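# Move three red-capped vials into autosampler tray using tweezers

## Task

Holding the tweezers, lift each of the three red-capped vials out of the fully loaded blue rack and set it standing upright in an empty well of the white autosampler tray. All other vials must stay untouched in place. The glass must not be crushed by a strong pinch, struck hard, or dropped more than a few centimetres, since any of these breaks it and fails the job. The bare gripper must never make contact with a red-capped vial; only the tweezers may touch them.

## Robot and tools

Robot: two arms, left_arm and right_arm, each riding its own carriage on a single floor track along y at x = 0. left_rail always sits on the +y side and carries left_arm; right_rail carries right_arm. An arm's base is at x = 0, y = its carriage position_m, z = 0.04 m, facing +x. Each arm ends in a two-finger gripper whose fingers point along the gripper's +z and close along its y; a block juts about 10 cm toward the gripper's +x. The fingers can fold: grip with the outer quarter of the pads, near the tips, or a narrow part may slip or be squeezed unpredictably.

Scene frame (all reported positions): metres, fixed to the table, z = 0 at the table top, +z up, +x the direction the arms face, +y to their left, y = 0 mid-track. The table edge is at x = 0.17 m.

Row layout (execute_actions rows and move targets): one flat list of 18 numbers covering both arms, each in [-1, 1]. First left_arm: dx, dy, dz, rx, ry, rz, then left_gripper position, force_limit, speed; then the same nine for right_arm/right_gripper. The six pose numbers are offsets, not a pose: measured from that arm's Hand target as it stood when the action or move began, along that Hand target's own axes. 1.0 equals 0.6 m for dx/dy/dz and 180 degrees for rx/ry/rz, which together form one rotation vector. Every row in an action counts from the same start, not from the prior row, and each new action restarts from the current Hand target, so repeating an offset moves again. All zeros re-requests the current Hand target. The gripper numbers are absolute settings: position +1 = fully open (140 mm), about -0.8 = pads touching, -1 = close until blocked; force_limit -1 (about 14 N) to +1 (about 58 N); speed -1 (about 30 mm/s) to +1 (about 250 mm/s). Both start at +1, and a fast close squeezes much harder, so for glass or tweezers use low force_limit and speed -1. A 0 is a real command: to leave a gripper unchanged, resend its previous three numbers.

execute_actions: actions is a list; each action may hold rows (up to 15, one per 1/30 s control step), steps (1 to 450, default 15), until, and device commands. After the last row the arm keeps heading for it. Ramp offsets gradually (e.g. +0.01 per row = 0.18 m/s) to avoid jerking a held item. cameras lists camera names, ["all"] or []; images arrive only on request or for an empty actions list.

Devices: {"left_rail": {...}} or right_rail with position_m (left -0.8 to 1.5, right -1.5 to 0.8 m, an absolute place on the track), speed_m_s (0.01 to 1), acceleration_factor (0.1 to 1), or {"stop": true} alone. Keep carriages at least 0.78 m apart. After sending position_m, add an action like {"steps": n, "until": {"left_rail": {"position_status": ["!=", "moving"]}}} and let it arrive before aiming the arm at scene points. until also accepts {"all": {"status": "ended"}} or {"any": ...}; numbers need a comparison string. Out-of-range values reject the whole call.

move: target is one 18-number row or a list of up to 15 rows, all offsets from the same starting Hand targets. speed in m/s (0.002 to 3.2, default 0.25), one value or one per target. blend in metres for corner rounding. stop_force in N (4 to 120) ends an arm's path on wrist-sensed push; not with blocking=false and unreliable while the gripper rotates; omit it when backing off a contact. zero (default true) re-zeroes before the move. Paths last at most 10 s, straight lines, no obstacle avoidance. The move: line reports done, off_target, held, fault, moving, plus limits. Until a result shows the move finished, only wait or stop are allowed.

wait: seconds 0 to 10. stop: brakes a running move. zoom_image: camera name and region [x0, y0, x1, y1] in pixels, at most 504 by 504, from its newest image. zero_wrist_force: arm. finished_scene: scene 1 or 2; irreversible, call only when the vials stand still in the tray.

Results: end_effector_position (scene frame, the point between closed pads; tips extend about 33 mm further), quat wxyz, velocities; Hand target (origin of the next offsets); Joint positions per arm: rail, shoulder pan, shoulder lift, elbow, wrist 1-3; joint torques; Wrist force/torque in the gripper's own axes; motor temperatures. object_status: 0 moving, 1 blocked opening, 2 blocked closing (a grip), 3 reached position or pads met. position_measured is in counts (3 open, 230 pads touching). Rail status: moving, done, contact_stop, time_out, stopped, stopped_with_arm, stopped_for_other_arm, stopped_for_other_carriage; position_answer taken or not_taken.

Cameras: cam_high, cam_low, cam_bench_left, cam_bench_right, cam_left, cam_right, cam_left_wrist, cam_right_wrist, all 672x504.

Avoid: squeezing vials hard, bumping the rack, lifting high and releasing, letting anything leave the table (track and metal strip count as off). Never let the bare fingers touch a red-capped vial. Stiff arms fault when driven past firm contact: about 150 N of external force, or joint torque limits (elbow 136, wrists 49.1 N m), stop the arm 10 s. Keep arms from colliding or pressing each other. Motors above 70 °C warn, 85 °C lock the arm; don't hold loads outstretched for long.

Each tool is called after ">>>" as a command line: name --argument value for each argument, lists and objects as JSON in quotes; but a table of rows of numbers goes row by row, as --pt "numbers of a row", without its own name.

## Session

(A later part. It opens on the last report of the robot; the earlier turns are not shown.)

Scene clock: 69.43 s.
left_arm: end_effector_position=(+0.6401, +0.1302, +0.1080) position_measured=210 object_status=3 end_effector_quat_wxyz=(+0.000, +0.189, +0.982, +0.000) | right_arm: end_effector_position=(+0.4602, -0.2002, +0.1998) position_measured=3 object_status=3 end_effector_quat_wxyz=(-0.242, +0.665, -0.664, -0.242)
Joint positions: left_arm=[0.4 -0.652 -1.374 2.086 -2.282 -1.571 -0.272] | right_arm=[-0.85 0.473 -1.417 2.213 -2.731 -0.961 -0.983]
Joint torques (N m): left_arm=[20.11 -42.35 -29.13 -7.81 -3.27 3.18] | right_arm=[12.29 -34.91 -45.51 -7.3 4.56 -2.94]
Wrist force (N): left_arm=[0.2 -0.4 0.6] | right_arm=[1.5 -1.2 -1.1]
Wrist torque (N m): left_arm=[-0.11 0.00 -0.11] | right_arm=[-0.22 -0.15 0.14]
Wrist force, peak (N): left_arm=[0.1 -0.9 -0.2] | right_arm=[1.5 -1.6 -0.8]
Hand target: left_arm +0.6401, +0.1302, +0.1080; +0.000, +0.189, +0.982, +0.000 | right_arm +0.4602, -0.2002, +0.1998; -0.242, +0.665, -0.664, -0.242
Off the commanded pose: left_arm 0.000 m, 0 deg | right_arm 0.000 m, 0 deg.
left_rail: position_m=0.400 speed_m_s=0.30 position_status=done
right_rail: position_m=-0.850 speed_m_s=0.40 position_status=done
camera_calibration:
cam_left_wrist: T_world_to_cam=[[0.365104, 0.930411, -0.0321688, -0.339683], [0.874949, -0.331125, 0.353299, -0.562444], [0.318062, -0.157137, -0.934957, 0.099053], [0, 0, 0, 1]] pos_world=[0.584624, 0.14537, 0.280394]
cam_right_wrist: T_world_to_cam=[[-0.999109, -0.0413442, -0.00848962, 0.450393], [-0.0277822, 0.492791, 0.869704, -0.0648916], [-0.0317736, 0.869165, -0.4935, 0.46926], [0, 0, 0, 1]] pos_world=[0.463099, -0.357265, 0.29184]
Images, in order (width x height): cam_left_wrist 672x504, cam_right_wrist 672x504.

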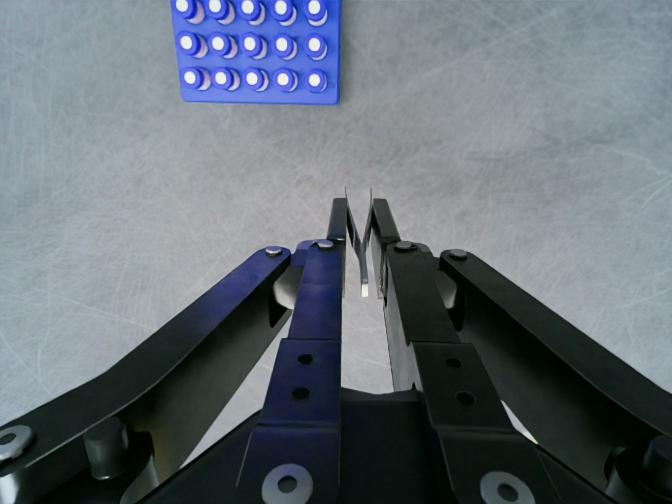

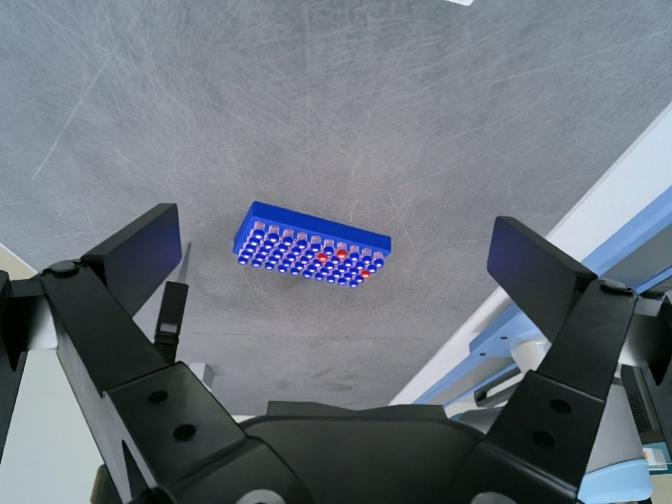

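>>> move --pt "0 0 -0.137 0 0 0 -0.64 -1 -1 0 0 0 0 0 0 1 1 1" --pt "0.2632 -0.1341 -0.137 0 0 0 -0.64 -1 -1 0 0 0 0 0 0 1 1 1" --pt "0.2632 -0.1341 -0.0783 0 0 0 -0.64 -1 -1 0 0 0 0 0 0 1 1 1" --speed 0.1 --blend '[0.02, 0.02, 0]' --cameras '["cam_left_wrist", "cam_right_wrist", "cam_right"]'

>>> zoom_image --camera "cam_right_wrist" --region '[250, 200, 400, 350]'

>>> zoom_image --camera "cam_left_wrist" --region '[290, 120, 430, 220]'

>>> zoom_image --camera "cam_right" --region '[10, 140, 140, 290]'

Scene clock: 74.47 s.
left_arm: end_effector_position=(+0.4636, +0.1140, +0.1550) position_measured=210 object_status=3 end_effector_quat_wxyz=(+0.000, +0.189, +0.982, +0.000) | right_arm: end_effector_position=(+0.4602, -0.2002, +0.1998) position_measured=3 object_status=3 end_effector_quat_wxyz=(-0.242, +0.665, -0.664, -0.242)
Joint positions: left_arm=[0.4 -0.878 -1.681 2.305 -2.195 -1.571 -0.498] | right_arm=[-0.85 0.473 -1.417 2.213 -2.731 -0.961 -0.983]
Joint torques (N m): left_arm=[-16.32 -17.8 -33.35 -7.66 4.24 -2.39] | right_arm=[12.07 -34.19 -45.87 -6.49 4.7 -2.41]
Wrist force (N): left_arm=[-0.4 0.0 0.5] | right_arm=[1.5 -1.6 -0.7]
Wrist torque (N m): left_arm=[-0.01 0.09 0.20] | right_arm=[-0.30 -0.16 0.14]
Wrist force, peak (N): left_arm=[0.1 -0.6 1.4] | right_arm=[1.9 -1.3 -1.0]
Hand target: left_arm +0.4636, +0.1140, +0.1549; +0.000, +0.189, +0.982, +0.000 | right_arm +0.4602, -0.2002, +0.1998; -0.242, +0.665, -0.664, -0.242
Off the commanded pose: left_arm 0.000 m, 0 deg | right_arm 0.000 m, 0 deg.
left_rail: position_m=0.400 speed_m_s=0.30 position_status=done
right_rail: position_m=-0.850 speed_m_s=0.40 position_status=done
move: done; blend cut to 0.0176 m at target 2
camera_calibration:
cam_left_wrist: T_world_to_cam=[[0.365104, 0.930411, -0.0321688, -0.25875], [0.874949, -0.331125, 0.353299, -0.429951], [0.318062, -0.157137, -0.934957, 0.196604], [0, 0, 0, 1]] pos_world=[0.408124, 0.12927, 0.327394]
cam_right_wrist: T_world_to_cam=[[-0.999109, -0.0413442, -0.00848962, 0.450393], [-0.0277822, 0.492791, 0.869704, -0.0648916], [-0.0317736, 0.869165, -0.4935, 0.46926], [0, 0, 0, 1]] pos_world=[0.463099, -0.357265, 0.29184]
Images, in order (width x height): cam_right 672x504, cam_left_wrist 672x504, cam_right_wrist 672x504.

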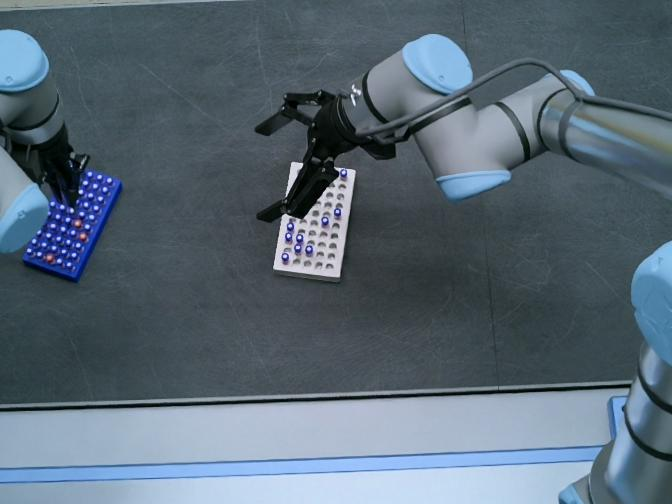

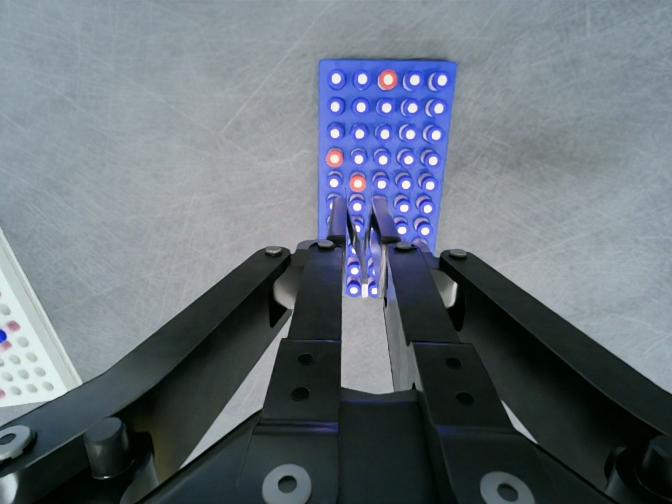

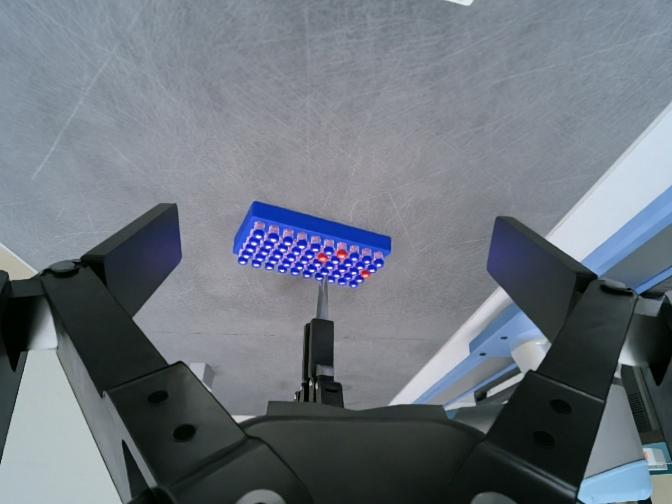

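Scaled by 3.360 from the camera's 672x504 image, which has a finer 960x720 frame.

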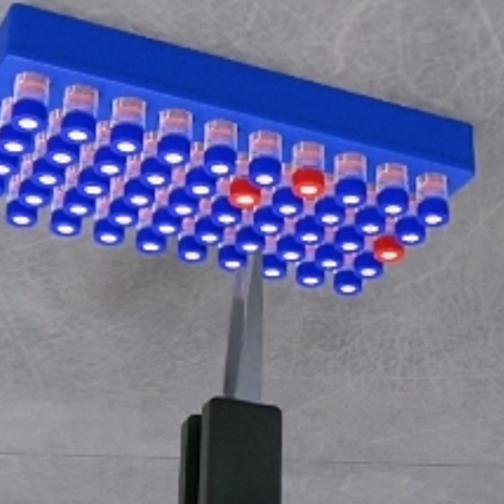

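Scaled by 3.600 from the camera's 672x504 image, which has a finer 960x720 frame.

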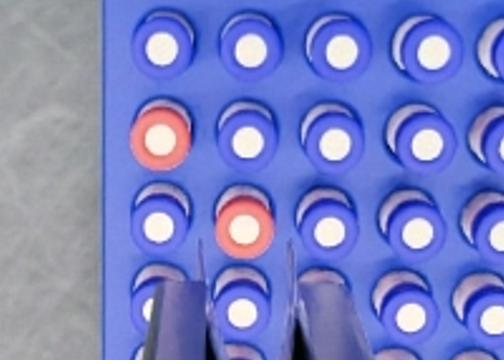

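Scaled by 3.360 from the camera's 672x504 image, which has a finer 960x720 frame.

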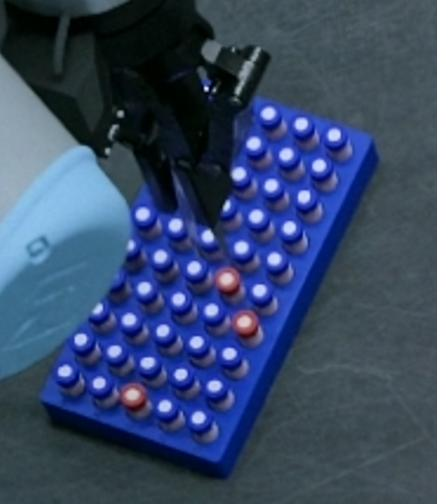

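>>> move --target '[-0.0043, 0, 0.03, 0, 0, 0, -0.64, -1, -1, 0, 0, 0, 0, 0, 0, 1, 1, 1]' --speed 0.04 --stop_force 4 --cameras '["cam_left_wrist", "cam_right_wrist"]'

>>> zoom_image --camera "cam_right_wrist" --region '[280, 220, 380, 320]'

>>> zoom_image --camera "cam_left_wrist" --region '[310, 150, 410, 220]'

Scene clock: 78.00 s.
left_arm: end_effector_position=(+0.4660, +0.1131, +0.1369) position_measured=210 object_status=3 end_effector_quat_wxyz=(+0.000, +0.189, +0.982, +0.000) | right_arm: end_effector_position=(+0.4602, -0.2002, +0.1998) position_measured=3 object_status=3 end_effector_quat_wxyz=(-0.242, +0.665, -0.664, -0.242)
Joint positions: left_arm=[0.4 -0.876 -1.652 2.32 -2.239 -1.571 -0.496] | right_arm=[-0.85 0.473 -1.417 2.213 -2.731 -0.961 -0.983]
Joint torques (N m): left_arm=[20.08 -20.7 -29.92 -7.71 2.57 2.98] | right_arm=[11.34 -36.55 -46.71 -6.96 4.24 -2.15]
Wrist force (N): left_arm=[-0.7 -0.7 0.3] | right_arm=[1.7 -1.3 -0.6]
Wrist torque (N m): left_arm=[-0.18 0.17 -0.11] | right_arm=[-0.24 -0.18 0.14]
Wrist force, peak (N): left_arm=[-0.7 -0.6 0.9] | right_arm=[1.9 -1.4 -1.0]
Hand target: left_arm +0.4660, +0.1131, +0.1369; +0.000, +0.189, +0.982, +0.000 | right_arm +0.4602, -0.2002, +0.1998; -0.242, +0.665, -0.664, -0.242
Off the commanded pose: left_arm 0.000 m, 0 deg | right_arm 0.000 m, 0 deg.
left_rail: position_m=0.400 speed_m_s=0.30 position_status=done
right_rail: position_m=-0.850 speed_m_s=0.40 position_status=done
move: done
camera_calibration:
cam_left_wrist: T_world_to_cam=[[0.365104, 0.930411, -0.0321688, -0.259278], [0.874949, -0.331125, 0.353299, -0.425988], [0.318062, -0.157137, -0.934957, 0.178761], [0, 0, 0, 1]] pos_world=[0.410524, 0.12827, 0.309294]
cam_right_wrist: T_world_to_cam=[[-0.999109, -0.0413442, -0.00848962, 0.450393], [-0.0277822, 0.492791, 0.869704, -0.0648916], [-0.0317736, 0.869165, -0.4935, 0.46926], [0, 0, 0, 1]] pos_world=[0.463099, -0.357265, 0.29184]
Images, in order (width x height): cam_left_wrist 672x504, cam_right_wrist 672x504.

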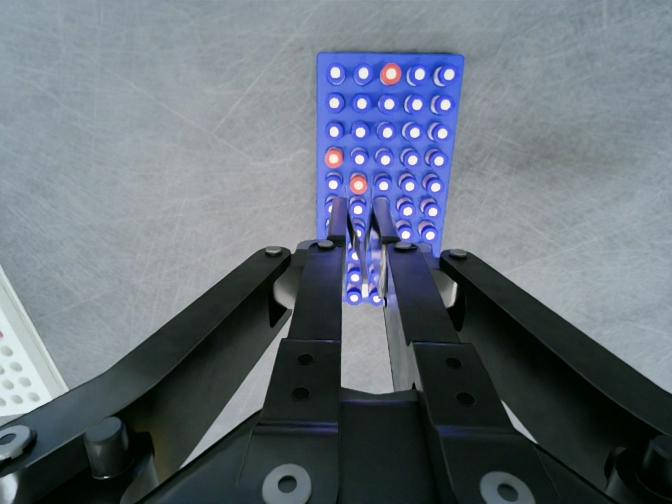

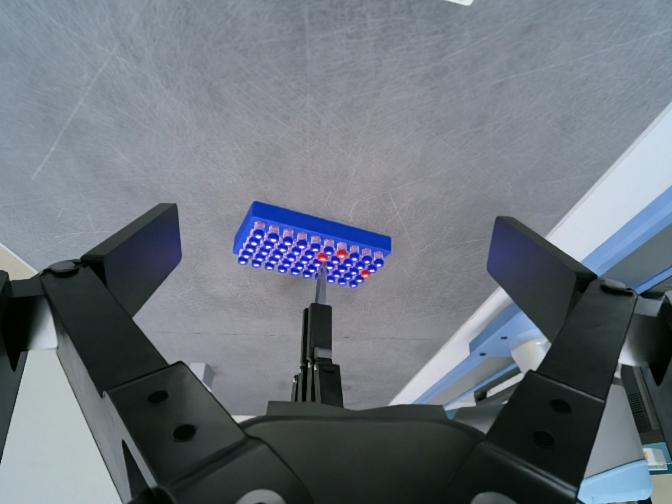

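Scaled by 5.040 from the camera's 672x504 image, which has a finer 960x720 frame.

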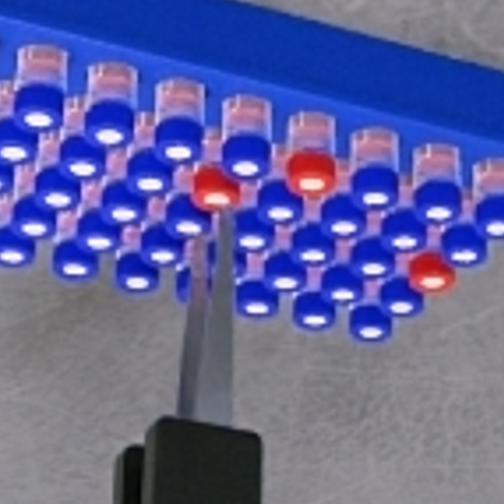

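Scaled by 5.040 from the camera's 672x504 image, which has a finer 960x720 frame.

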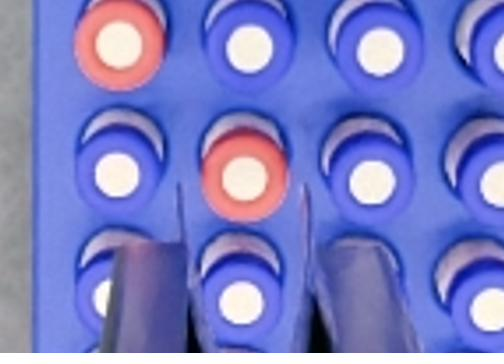

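>>> move --target '[0.001, 0, 0.0167, 0, 0, 0, -0.64, -1, -1, 0, 0, 0, 0, 0, 0, 1, 1, 1]' --speed 0.02 --stop_force 4 --cameras '["cam_left_wrist", "cam_right_wrist"]'

>>> zoom_image --camera "cam_right_wrist" --region '[280, 220, 380, 320]'

>>> zoom_image --camera "cam_left_wrist" --region '[310, 150, 410, 220]'

Scene clock: 80.73 s.
left_arm: end_effector_position=(+0.4655, +0.1133, +0.1269) position_measured=210 object_status=3 end_effector_quat_wxyz=(+0.000, +0.189, +0.982, +0.000) | right_arm: end_effector_position=(+0.4602, -0.2002, +0.1998) position_measured=3 object_status=3 end_effector_quat_wxyz=(-0.242, +0.665, -0.664, -0.242)
Joint positions: left_arm=[0.4 -0.876 -1.639 2.331 -2.262 -1.571 -0.496] | right_arm=[-0.85 0.473 -1.417 2.213 -2.731 -0.961 -0.983]
Joint torques (N m): left_arm=[-18.05 -21.3 -29.82 -7.58 -0.6 -2.59] | right_arm=[13.86 -36.53 -45.86 -6.98 4.27 -2.04]
Wrist force (N): left_arm=[-0.6 -0.4 0.2] | right_arm=[1.2 -0.8 -1.1]
Wrist torque (N m): left_arm=[-0.10 0.17 0.00] | right_arm=[-0.13 -0.08 0.14]
Wrist force, peak (N): left_arm=[-0.1 -0.9 0.3] | right_arm=[1.4 -1.6 -1.2]
Hand target: left_arm +0.4655, +0.1133, +0.1269; +0.000, +0.189, +0.982, +0.000 | right_arm +0.4602, -0.2002, +0.1998; -0.242, +0.665, -0.664, -0.242
Off the commanded pose: left_arm 0.000 m, 0 deg | right_arm 0.000 m, 0 deg.
left_rail: position_m=0.400 speed_m_s=0.30 position_status=done
right_rail: position_m=-0.850 speed_m_s=0.40 position_status=done
move: done
camera_calibration:
cam_left_wrist: T_world_to_cam=[[0.365104, 0.930411, -0.0321688, -0.259604], [0.874949, -0.331125, 0.353299, -0.421951], [0.318062, -0.157137, -0.934957, 0.169602], [0, 0, 0, 1]] pos_world=[0.410024, 0.12847, 0.299294]
cam_right_wrist: T_world_to_cam=[[-0.999109, -0.0413442, -0.00848962, 0.450393], [-0.0277822, 0.492791, 0.869704, -0.0648916], [-0.0317736, 0.869165, -0.4935, 0.46926], [0, 0, 0, 1]] pos_world=[0.463099, -0.357265, 0.29184]
Images, in order (width x height): cam_left_wrist 672x504, cam_right_wrist 672x504.

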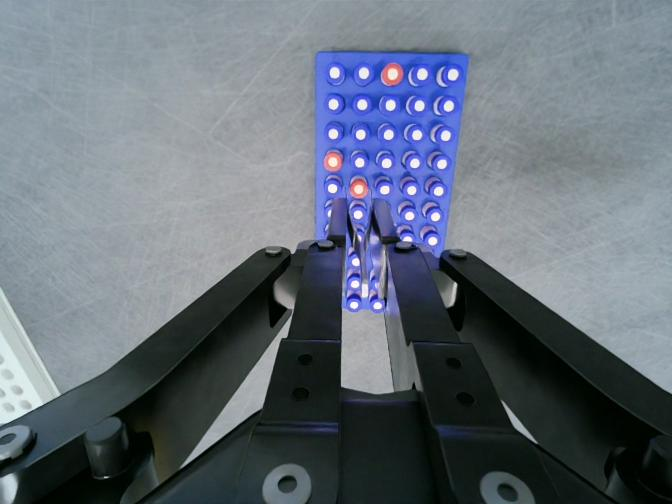

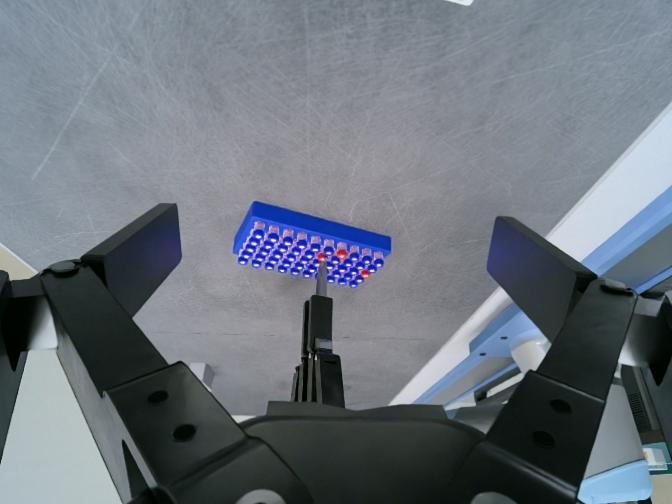

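Scaled by 5.040 from the camera's 672x504 image, which has a finer 960x720 frame.

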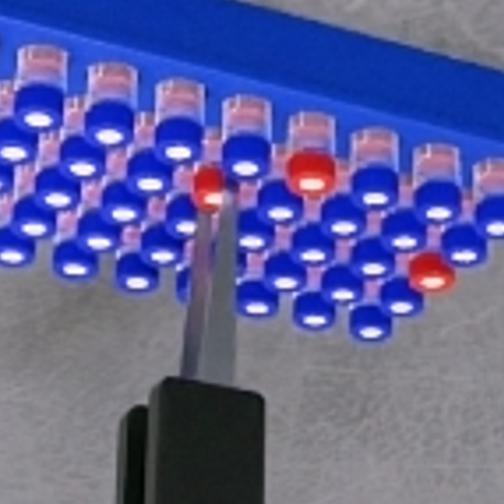

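Scaled by 5.040 from the camera's 672x504 image, which has a finer 960x720 frame.

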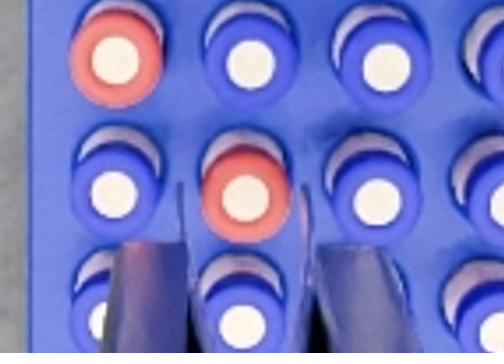

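>>> move --target '[-0.0012, 0, 0.0075, 0, 0, 0, -0.64, -1, -1, 0, 0, 0, 0, 0, 0, 1, 1, 1]' --speed 0.02 --stop_force 4 --cameras '["cam_left_wrist", "cam_right_wrist"]'

>>> zoom_image --camera "cam_right_wrist" --region '[290, 230, 360, 300]'

>>> zoom_image --camera "cam_left_wrist" --region '[310, 150, 410, 220]'

Scene clock: 83.63 s.
left_arm: end_effector_position=(+0.4661, +0.1130, +0.1224) position_measured=210 object_status=3 end_effector_quat_wxyz=(+0.000, +0.189, +0.982, +0.000) | right_arm: end_effector_position=(+0.4602, -0.2002, +0.1998) position_measured=3 object_status=3 end_effector_quat_wxyz=(-0.242, +0.665, -0.664, -0.242)
Joint positions: left_arm=[0.4 -0.876 -1.631 2.334 -2.273 -1.571 -0.496] | right_arm=[-0.85 0.473 -1.417 2.213 -2.731 -0.961 -0.983]
Joint torques (N m): left_arm=[19.88 -23.03 -29.18 -7.84 -0.47 3.24] | right_arm=[11.67 -35.41 -45.46 -6.56 4.16 -1.41]
Wrist force (N): left_arm=[-0.3 -0.3 0.7] | right_arm=[1.4 -0.8 -0.7]
Wrist torque (N m): left_arm=[-0.08 0.09 -0.12] | right_arm=[-0.14 -0.13 0.14]
Wrist force, peak (N): left_arm=[-0.5 -0.7 0.6] | right_arm=[1.8 -1.3 -0.9]
Hand target: left_arm +0.4661, +0.1130, +0.1224; +0.000, +0.189, +0.982, +0.000 | right_arm +0.4602, -0.2002, +0.1998; -0.242, +0.665, -0.664, -0.242
Off the commanded pose: left_arm 0.000 m, 0 deg | right_arm 0.000 m, 0 deg.
left_rail: position_m=0.400 speed_m_s=0.30 position_status=done
right_rail: position_m=-0.850 speed_m_s=0.40 position_status=done
move: done
camera_calibration:
cam_left_wrist: T_world_to_cam=[[0.365104, 0.930411, -0.0321688, -0.259818], [0.874949, -0.331125, 0.353299, -0.42104], [0.318062, -0.157137, -0.934957, 0.16514], [0, 0, 0, 1]] pos_world=[0.410724, 0.12827, 0.294794]
cam_right_wrist: T_world_to_cam=[[-0.999109, -0.0413442, -0.00848962, 0.450393], [-0.0277822, 0.492791, 0.869704, -0.0648916], [-0.0317736, 0.869165, -0.4935, 0.46926], [0, 0, 0, 1]] pos_world=[0.463099, -0.357265, 0.29184]
Images, in order (width x height): cam_left_wrist 672x504, cam_right_wrist 672x504.

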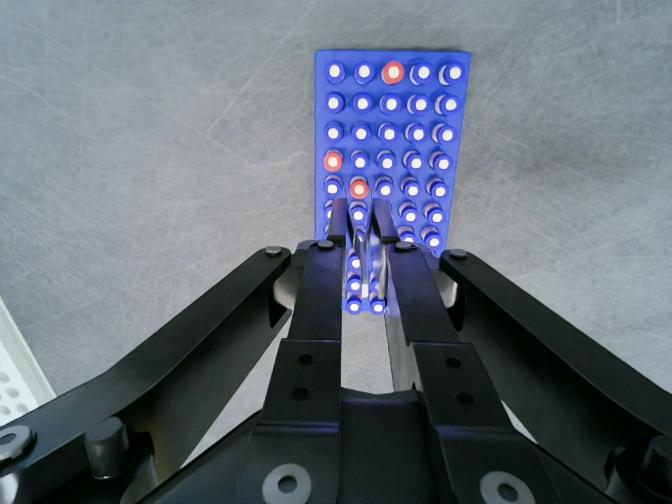

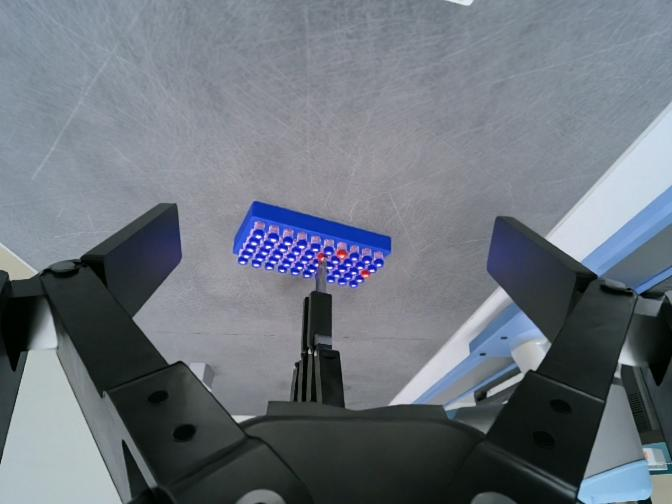

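Scaled by 7.200 from the camera's 672x504 image, which has a finer 960x720 frame.

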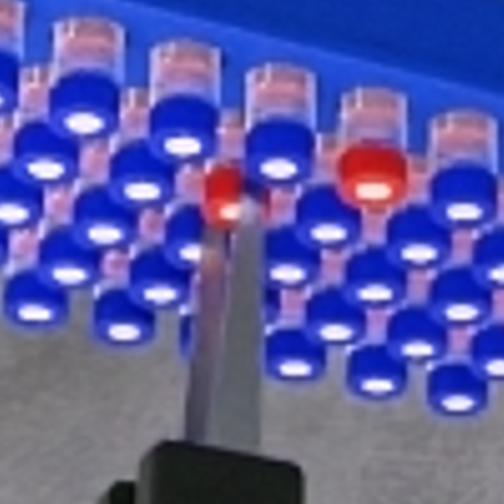

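Scaled by 5.040 from the camera's 672x504 image, which has a finer 960x720 frame.

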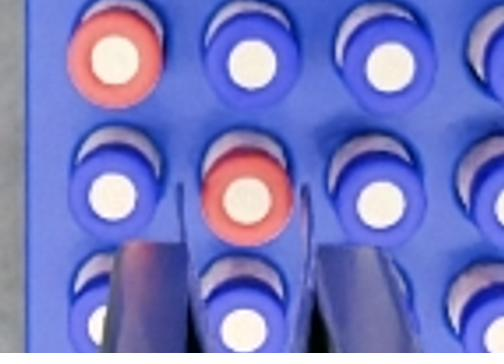

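>>> zoom_image --camera "cam_right_wrist" --region '[310, 245, 340, 275]'

>>> zoom_image --camera "cam_left_wrist" --region '[335, 170, 385, 210]'

Scaled by 16.800 from the camera's 672x504 image, which has a finer 960x720 frame.

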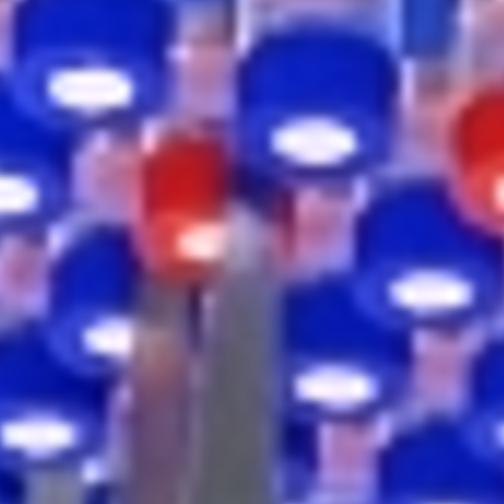

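Scaled by 10.080 from the camera's 672x504 image, which has a finer 960x720 frame.

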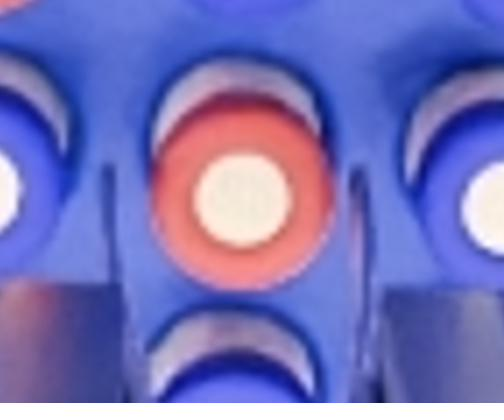

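>>> move --target '[0.0004, 0, 0.0058, 0, 0, 0, -0.64, -1, -1, 0, 0, 0, 0, 0, 0, 1, 1, 1]' --speed 0.02 --stop_force 4 --cameras '["cam_left_wrist", "cam_right_wrist"]'

>>> zoom_image --camera "cam_right_wrist" --region '[305, 240, 345, 280]'

>>> zoom_image --camera "cam_left_wrist" --region '[335, 170, 385, 210]'

Scene clock: 87.53 s.
left_arm: end_effector_position=(+0.4659, +0.1131, +0.1189) position_measured=210 object_status=3 end_effector_quat_wxyz=(+0.000, +0.189, +0.982, +0.000) | right_arm: end_effector_position=(+0.4602, -0.2002, +0.1998) position_measured=3 object_status=3 end_effector_quat_wxyz=(-0.242, +0.665, -0.664, -0.242)
Joint positions: left_arm=[0.4 -0.876 -1.627 2.338 -2.282 -1.571 -0.496] | right_arm=[-0.85 0.473 -1.417 2.213 -2.731 -0.961 -0.983]
Joint torques (N m): left_arm=[-14.88 -22.33 -29.12 -7.84 -0.41 -2.38] | right_arm=[11.21 -36.34 -46.11 -6.62 4.23 -1.38]
Wrist force (N): left_arm=[-0.5 -0.4 0.5] | right_arm=[1.0 -1.3 -0.6]
Wrist torque (N m): left_arm=[-0.11 0.14 -0.12] | right_arm=[-0.22 -0.04 0.15]
Wrist force, peak (N): left_arm=[-0.6 0.3 0.9] | right_arm=[1.9 -1.7 -0.9]
Hand target: left_arm +0.4659, +0.1131, +0.1189; +0.000, +0.189, +0.982, +0.000 | right_arm +0.4602, -0.2002, +0.1998; -0.242, +0.665, -0.664, -0.242
Off the commanded pose: left_arm 0.000 m, 0 deg | right_arm 0.000 m, 0 deg.
left_rail: position_m=0.400 speed_m_s=0.30 position_status=done
right_rail: position_m=-0.850 speed_m_s=0.40 position_status=done
move: done
camera_calibration:
cam_left_wrist: T_world_to_cam=[[0.365104, 0.930411, -0.0321688, -0.259914], [0.874949, -0.331125, 0.353299, -0.419508], [0.318062, -0.157137, -0.934957, 0.161979], [0, 0, 0, 1]] pos_world=[0.410424, 0.12837, 0.291294]
cam_right_wrist: T_world_to_cam=[[-0.999109, -0.0413442, -0.00848962, 0.450393], [-0.0277822, 0.492791, 0.869704, -0.0648916], [-0.0317736, 0.869165, -0.4935, 0.46926], [0, 0, 0, 1]] pos_world=[0.463099, -0.357265, 0.29184]
Images, in order (width x height): cam_left_wrist 672x504, cam_right_wrist 672x504.

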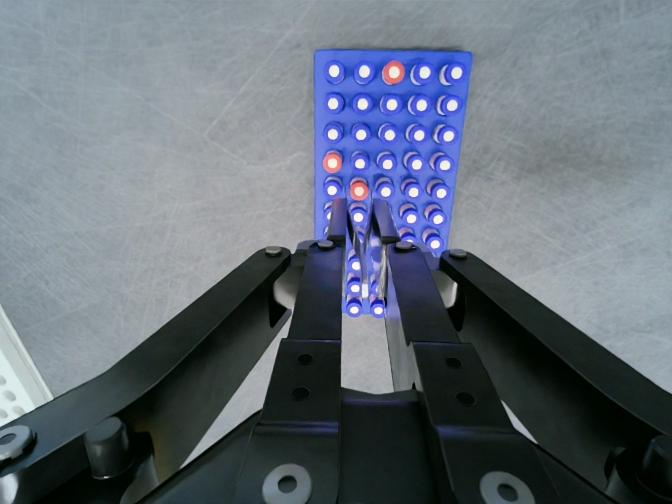

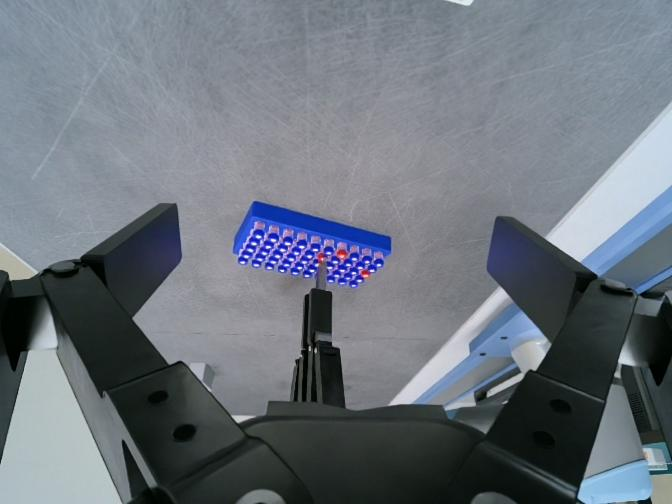

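Scaled by 12.600 from the camera's 672x504 image, which has a finer 960x720 frame.

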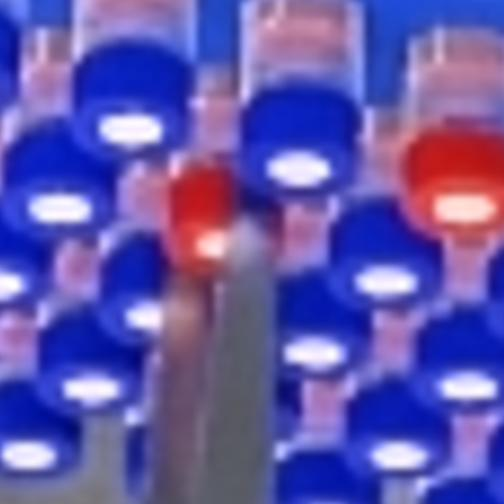

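Scaled by 10.080 from the camera's 672x504 image, which has a finer 960x720 frame.

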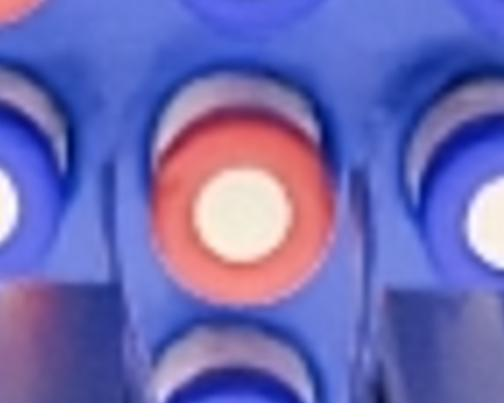

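>>> execute_actions --actions '[{"rows": [[0,0.0007,0,0,0,0,-0.64,-1,-1,0,0,0,0,0,0,1,1,1]], "steps": 20}, {"rows": [[0,0,0,0,0,0,-0.72,-1,-1,0,0,0,0,0,0,1,1,1]], "steps": 60}]' --cameras '["cam_left_wrist", "cam_right_wrist"]'

>>> zoom_image --camera "cam_right_wrist" --region '[305, 240, 345, 280]'

>>> zoom_image --camera "cam_left_wrist" --region '[335, 170, 385, 210]'

Scene clock: 91.57 s.
left_arm: end_effector_position=(+0.4661, +0.1135, +0.1189) position_measured=216 object_status=2 end_effector_quat_wxyz=(+0.000, +0.189, +0.982, +0.000) | right_arm: end_effector_position=(+0.4602, -0.2002, +0.1998) position_measured=3 object_status=3 end_effector_quat_wxyz=(-0.242, +0.665, -0.664, -0.242)
Joint positions: left_arm=[0.4 -0.875 -1.627 2.338 -2.282 -1.571 -0.495] | right_arm=[-0.85 0.473 -1.417 2.213 -2.731 -0.961 -0.983]
Joint torques (N m): left_arm=[18.81 -39.05 -28.86 -4.63 -0.54 3.03] | right_arm=[13.6 -34.73 -46.24 -6.19 4.5 -0.58]
Wrist force (N): left_arm=[-0.2 -0.5 0.5] | right_arm=[1.1 -0.9 -0.7]
Wrist torque (N m): left_arm=[-0.09 0.07 -0.12] | right_arm=[-0.15 -0.04 0.15]
Wrist force, peak (N): left_arm=[-0.3 -0.1 1.1] | right_arm=[2.0 -1.0 -1.3]
Hand target: left_arm +0.4661, +0.1135, +0.1189; +0.000, +0.189, +0.982, +0.000 | right_arm +0.4602, -0.2002, +0.1998; -0.242, +0.665, -0.664, -0.242
Off the commanded pose: left_arm 0.000 m, 0 deg | right_arm 0.000 m, 0 deg.
left_rail: position_m=0.400 speed_m_s=0.30 position_status=done
right_rail: position_m=-0.850 speed_m_s=0.40 position_status=done
camera_calibration:
cam_left_wrist: T_world_to_cam=[[0.365104, 0.930411, -0.0321688, -0.260359], [0.874949, -0.331125, 0.353299, -0.41955], [0.318062, -0.157137, -0.934957, 0.161978], [0, 0, 0, 1]] pos_world=[0.410624, 0.12877, 0.291294]
cam_right_wrist: T_world_to_cam=[[-0.999109, -0.0413442, -0.00848962, 0.450393], [-0.0277822, 0.492791, 0.869704, -0.0648916], [-0.0317736, 0.869165, -0.4935, 0.46926], [0, 0, 0, 1]] pos_world=[0.463099, -0.357265, 0.29184]
Images, in order (width x height): cam_left_wrist 672x504, cam_right_wrist 672x504.

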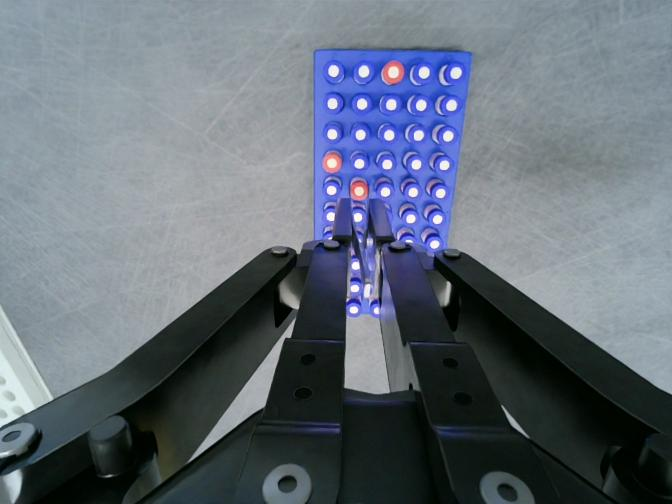

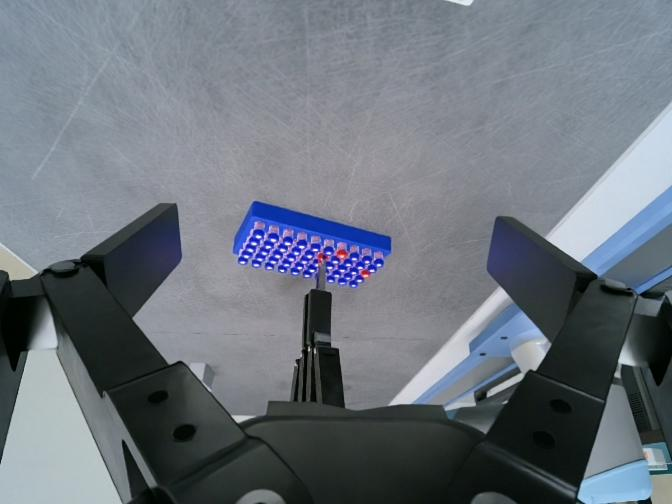

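Scaled by 12.600 from the camera's 672x504 image, which has a finer 960x720 frame.

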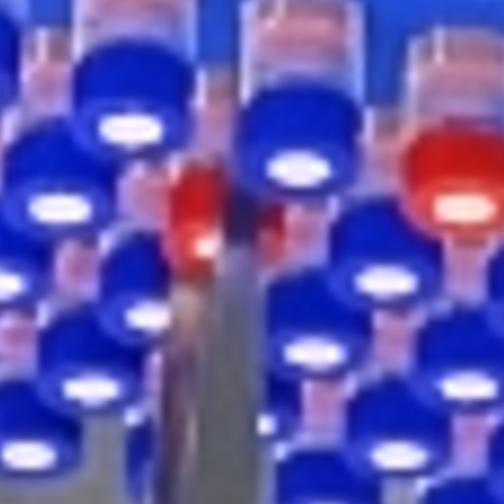

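Scaled by 10.080 from the camera's 672x504 image, which has a finer 960x720 frame.

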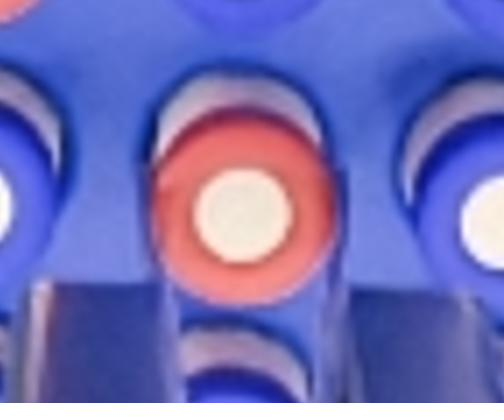

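>>> move --target '[0, 0, -0.025, 0, 0, 0, -0.72, -1, -1, 0, 0, 0, 0, 0, 0, 1, 1, 1]' --speed 0.02 --cameras '["cam_left_wrist", "cam_right_wrist"]'

>>> zoom_image --camera "cam_right_wrist" --region '[295, 235, 355, 295]'

>>> zoom_image --camera "cam_left_wrist" --region '[325, 160, 395, 220]'

Scene clock: 93.13 s.
left_arm: end_effector_position=(+0.4661, +0.1135, +0.1338) position_measured=216 object_status=2 end_effector_quat_wxyz=(+0.000, +0.189, +0.982, +0.000) | right_arm: end_effector_position=(+0.4602, -0.2002, +0.1998) position_measured=3 object_status=3 end_effector_quat_wxyz=(-0.242, +0.665, -0.664, -0.242)
Joint positions: left_arm=[0.4 -0.875 -1.648 2.323 -2.246 -1.571 -0.495] | right_arm=[-0.85 0.473 -1.417 2.213 -2.731 -0.961 -0.983]
Joint torques (N m): left_arm=[17.7 -39.17 -57.18 -1.86 -0.57 2.74] | right_arm=[13.26 -34.85 -45.56 -6.07 4.6 -0.84]
Wrist force (N): left_arm=[-0.6 -0.5 0.6] | right_arm=[1.3 -0.9 -1.5]
Wrist torque (N m): left_arm=[-0.12 0.15 -0.11] | right_arm=[-0.16 -0.09 0.15]
Wrist force, peak (N): left_arm=[-0.3 -0.7 1.3] | right_arm=[1.6 -1.6 -0.9]
Hand target: left_arm +0.4661, +0.1135, +0.1339; +0.000, +0.189, +0.982, +0.000 | right_arm +0.4602, -0.2002, +0.1998; -0.242, +0.665, -0.664, -0.242
Off the commanded pose: left_arm 0.000 m, 0 deg | right_arm 0.000 m, 0 deg.
left_rail: position_m=0.400 speed_m_s=0.30 position_status=done
right_rail: position_m=-0.850 speed_m_s=0.40 position_status=done
move: done
camera_calibration:
cam_left_wrist: T_world_to_cam=[[0.365104, 0.930411, -0.0321688, -0.25988], [0.874949, -0.331125, 0.353299, -0.424814], [0.318062, -0.157137, -0.934957, 0.175909], [0, 0, 0, 1]] pos_world=[0.410624, 0.12877, 0.306194]
cam_right_wrist: T_world_to_cam=[[-0.999109, -0.0413442, -0.00848962, 0.450393], [-0.0277822, 0.492791, 0.869704, -0.0648916], [-0.0317736, 0.869165, -0.4935, 0.46926], [0, 0, 0, 1]] pos_world=[0.463099, -0.357265, 0.29184]
Images, in order (width x height): cam_left_wrist 672x504, cam_right_wrist 672x504.

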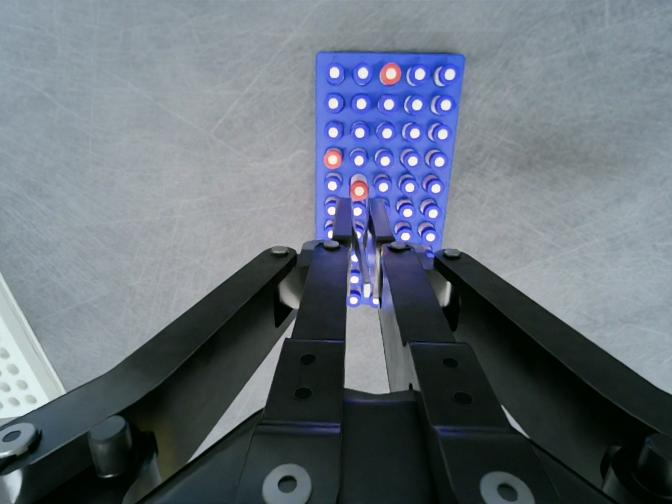

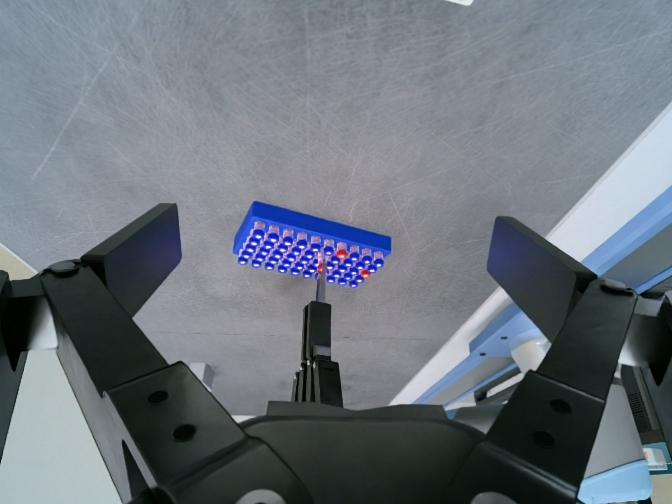

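Scaled by 8.400 from the camera's 672x504 image, which has a finer 960x720 frame.

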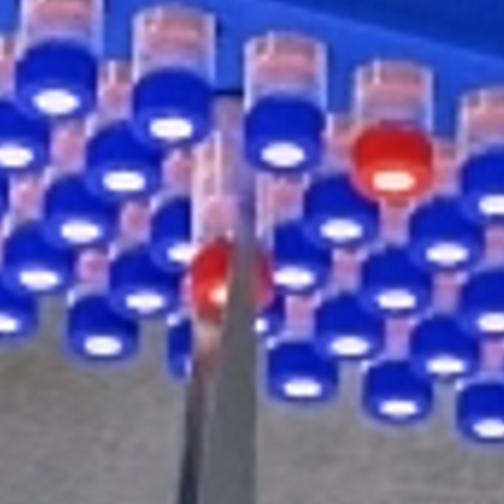

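Scaled by 7.200 from the camera's 672x504 image, which has a finer 960x720 frame.

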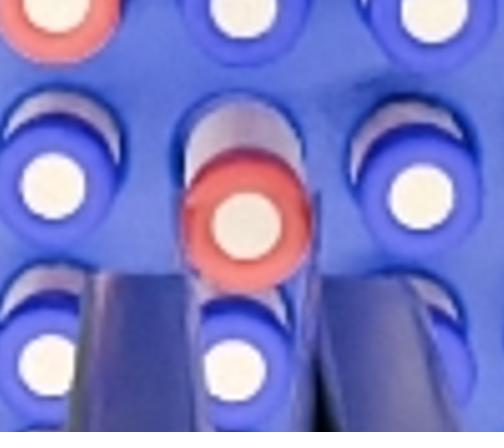

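>>> move --target '[0, 0, -0.085, 0, 0, 0, -0.72, -1, -1, 0, 0, 0, 0, 0, 0, 1, 1, 1]' --speed 0.05 --cameras '["cam_left_wrist", "cam_right_wrist"]'

>>> zoom_image --camera "cam_right_wrist" --region '[285, 235, 365, 335]'

>>> zoom_image --camera "cam_left_wrist" --region '[325, 140, 395, 220]'

Scene clock: 96.23 s.
left_arm: end_effector_position=(+0.4661, +0.1135, +0.1848) position_measured=216 object_status=2 end_effector_quat_wxyz=(+0.000, +0.189, +0.982, +0.000) | right_arm: end_effector_position=(+0.4602, -0.2002, +0.1998) position_measured=3 object_status=3 end_effector_quat_wxyz=(-0.242, +0.665, -0.664, -0.242)
Joint positions: left_arm=[0.4 -0.875 -1.713 2.269 -2.127 -1.571 -0.495] | right_arm=[-0.85 0.473 -1.417 2.213 -2.731 -0.961 -0.983]
Joint torques (N m): left_arm=[10.43 -34.32 -61.45 -2.35 -0.4 1.9] | right_arm=[12.29 -33.03 -45.41 -6.4 4.17 -0.37]
Wrist force (N): left_arm=[-0.3 -0.5 0.0] | right_arm=[0.9 -0.9 -0.5]
Wrist torque (N m): left_arm=[-0.12 0.08 -0.11] | right_arm=[-0.14 -0.02 0.15]
Wrist force, peak (N): left_arm=[-0.9 -0.9 0.7] | right_arm=[1.3 -1.7 -1.2]
Hand target: left_arm +0.4661, +0.1135, +0.1849; +0.000, +0.189, +0.982, +0.000 | right_arm +0.4602, -0.2002, +0.1998; -0.242, +0.665, -0.664, -0.242
Off the commanded pose: left_arm 0.000 m, 0 deg | right_arm 0.000 m, 0 deg.
left_rail: position_m=0.400 speed_m_s=0.30 position_status=done
right_rail: position_m=-0.850 speed_m_s=0.40 position_status=done
move: done
camera_calibration:
cam_left_wrist: T_world_to_cam=[[0.365104, 0.930411, -0.0321688, -0.258239], [0.874949, -0.331125, 0.353299, -0.442833], [0.318062, -0.157137, -0.934957, 0.223592], [0, 0, 0, 1]] pos_world=[0.410624, 0.12877, 0.357194]
cam_right_wrist: T_world_to_cam=[[-0.999109, -0.0413442, -0.00848962, 0.450393], [-0.0277822, 0.492791, 0.869704, -0.0648916], [-0.0317736, 0.869165, -0.4935, 0.46926], [0, 0, 0, 1]] pos_world=[0.463099, -0.357265, 0.29184]
Images, in order (width x height): cam_left_wrist 672x504, cam_right_wrist 672x504.

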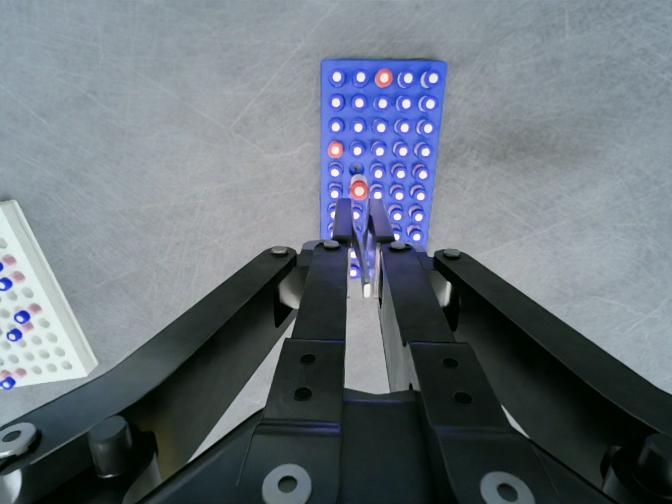

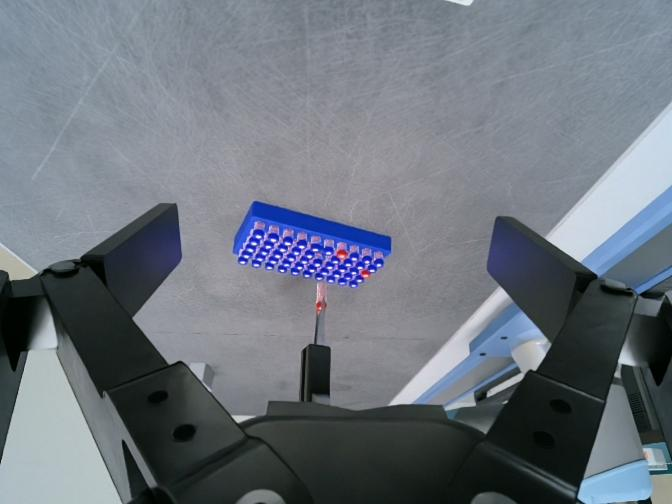

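Scaled by 5.040 from the camera's 672x504 image, which has a finer 960x720 frame.

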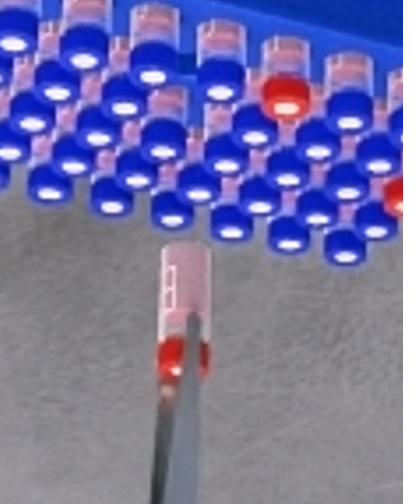

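Scaled by 6.300 from the camera's 672x504 image, which has a finer 960x720 frame.

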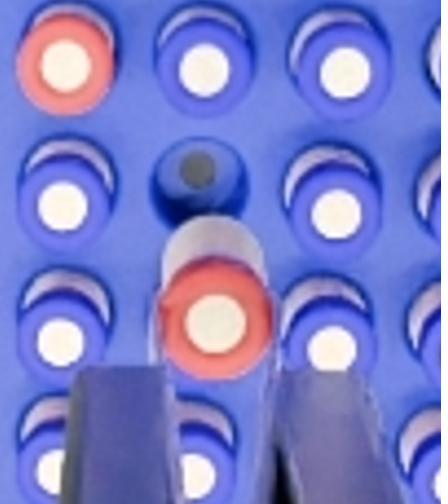

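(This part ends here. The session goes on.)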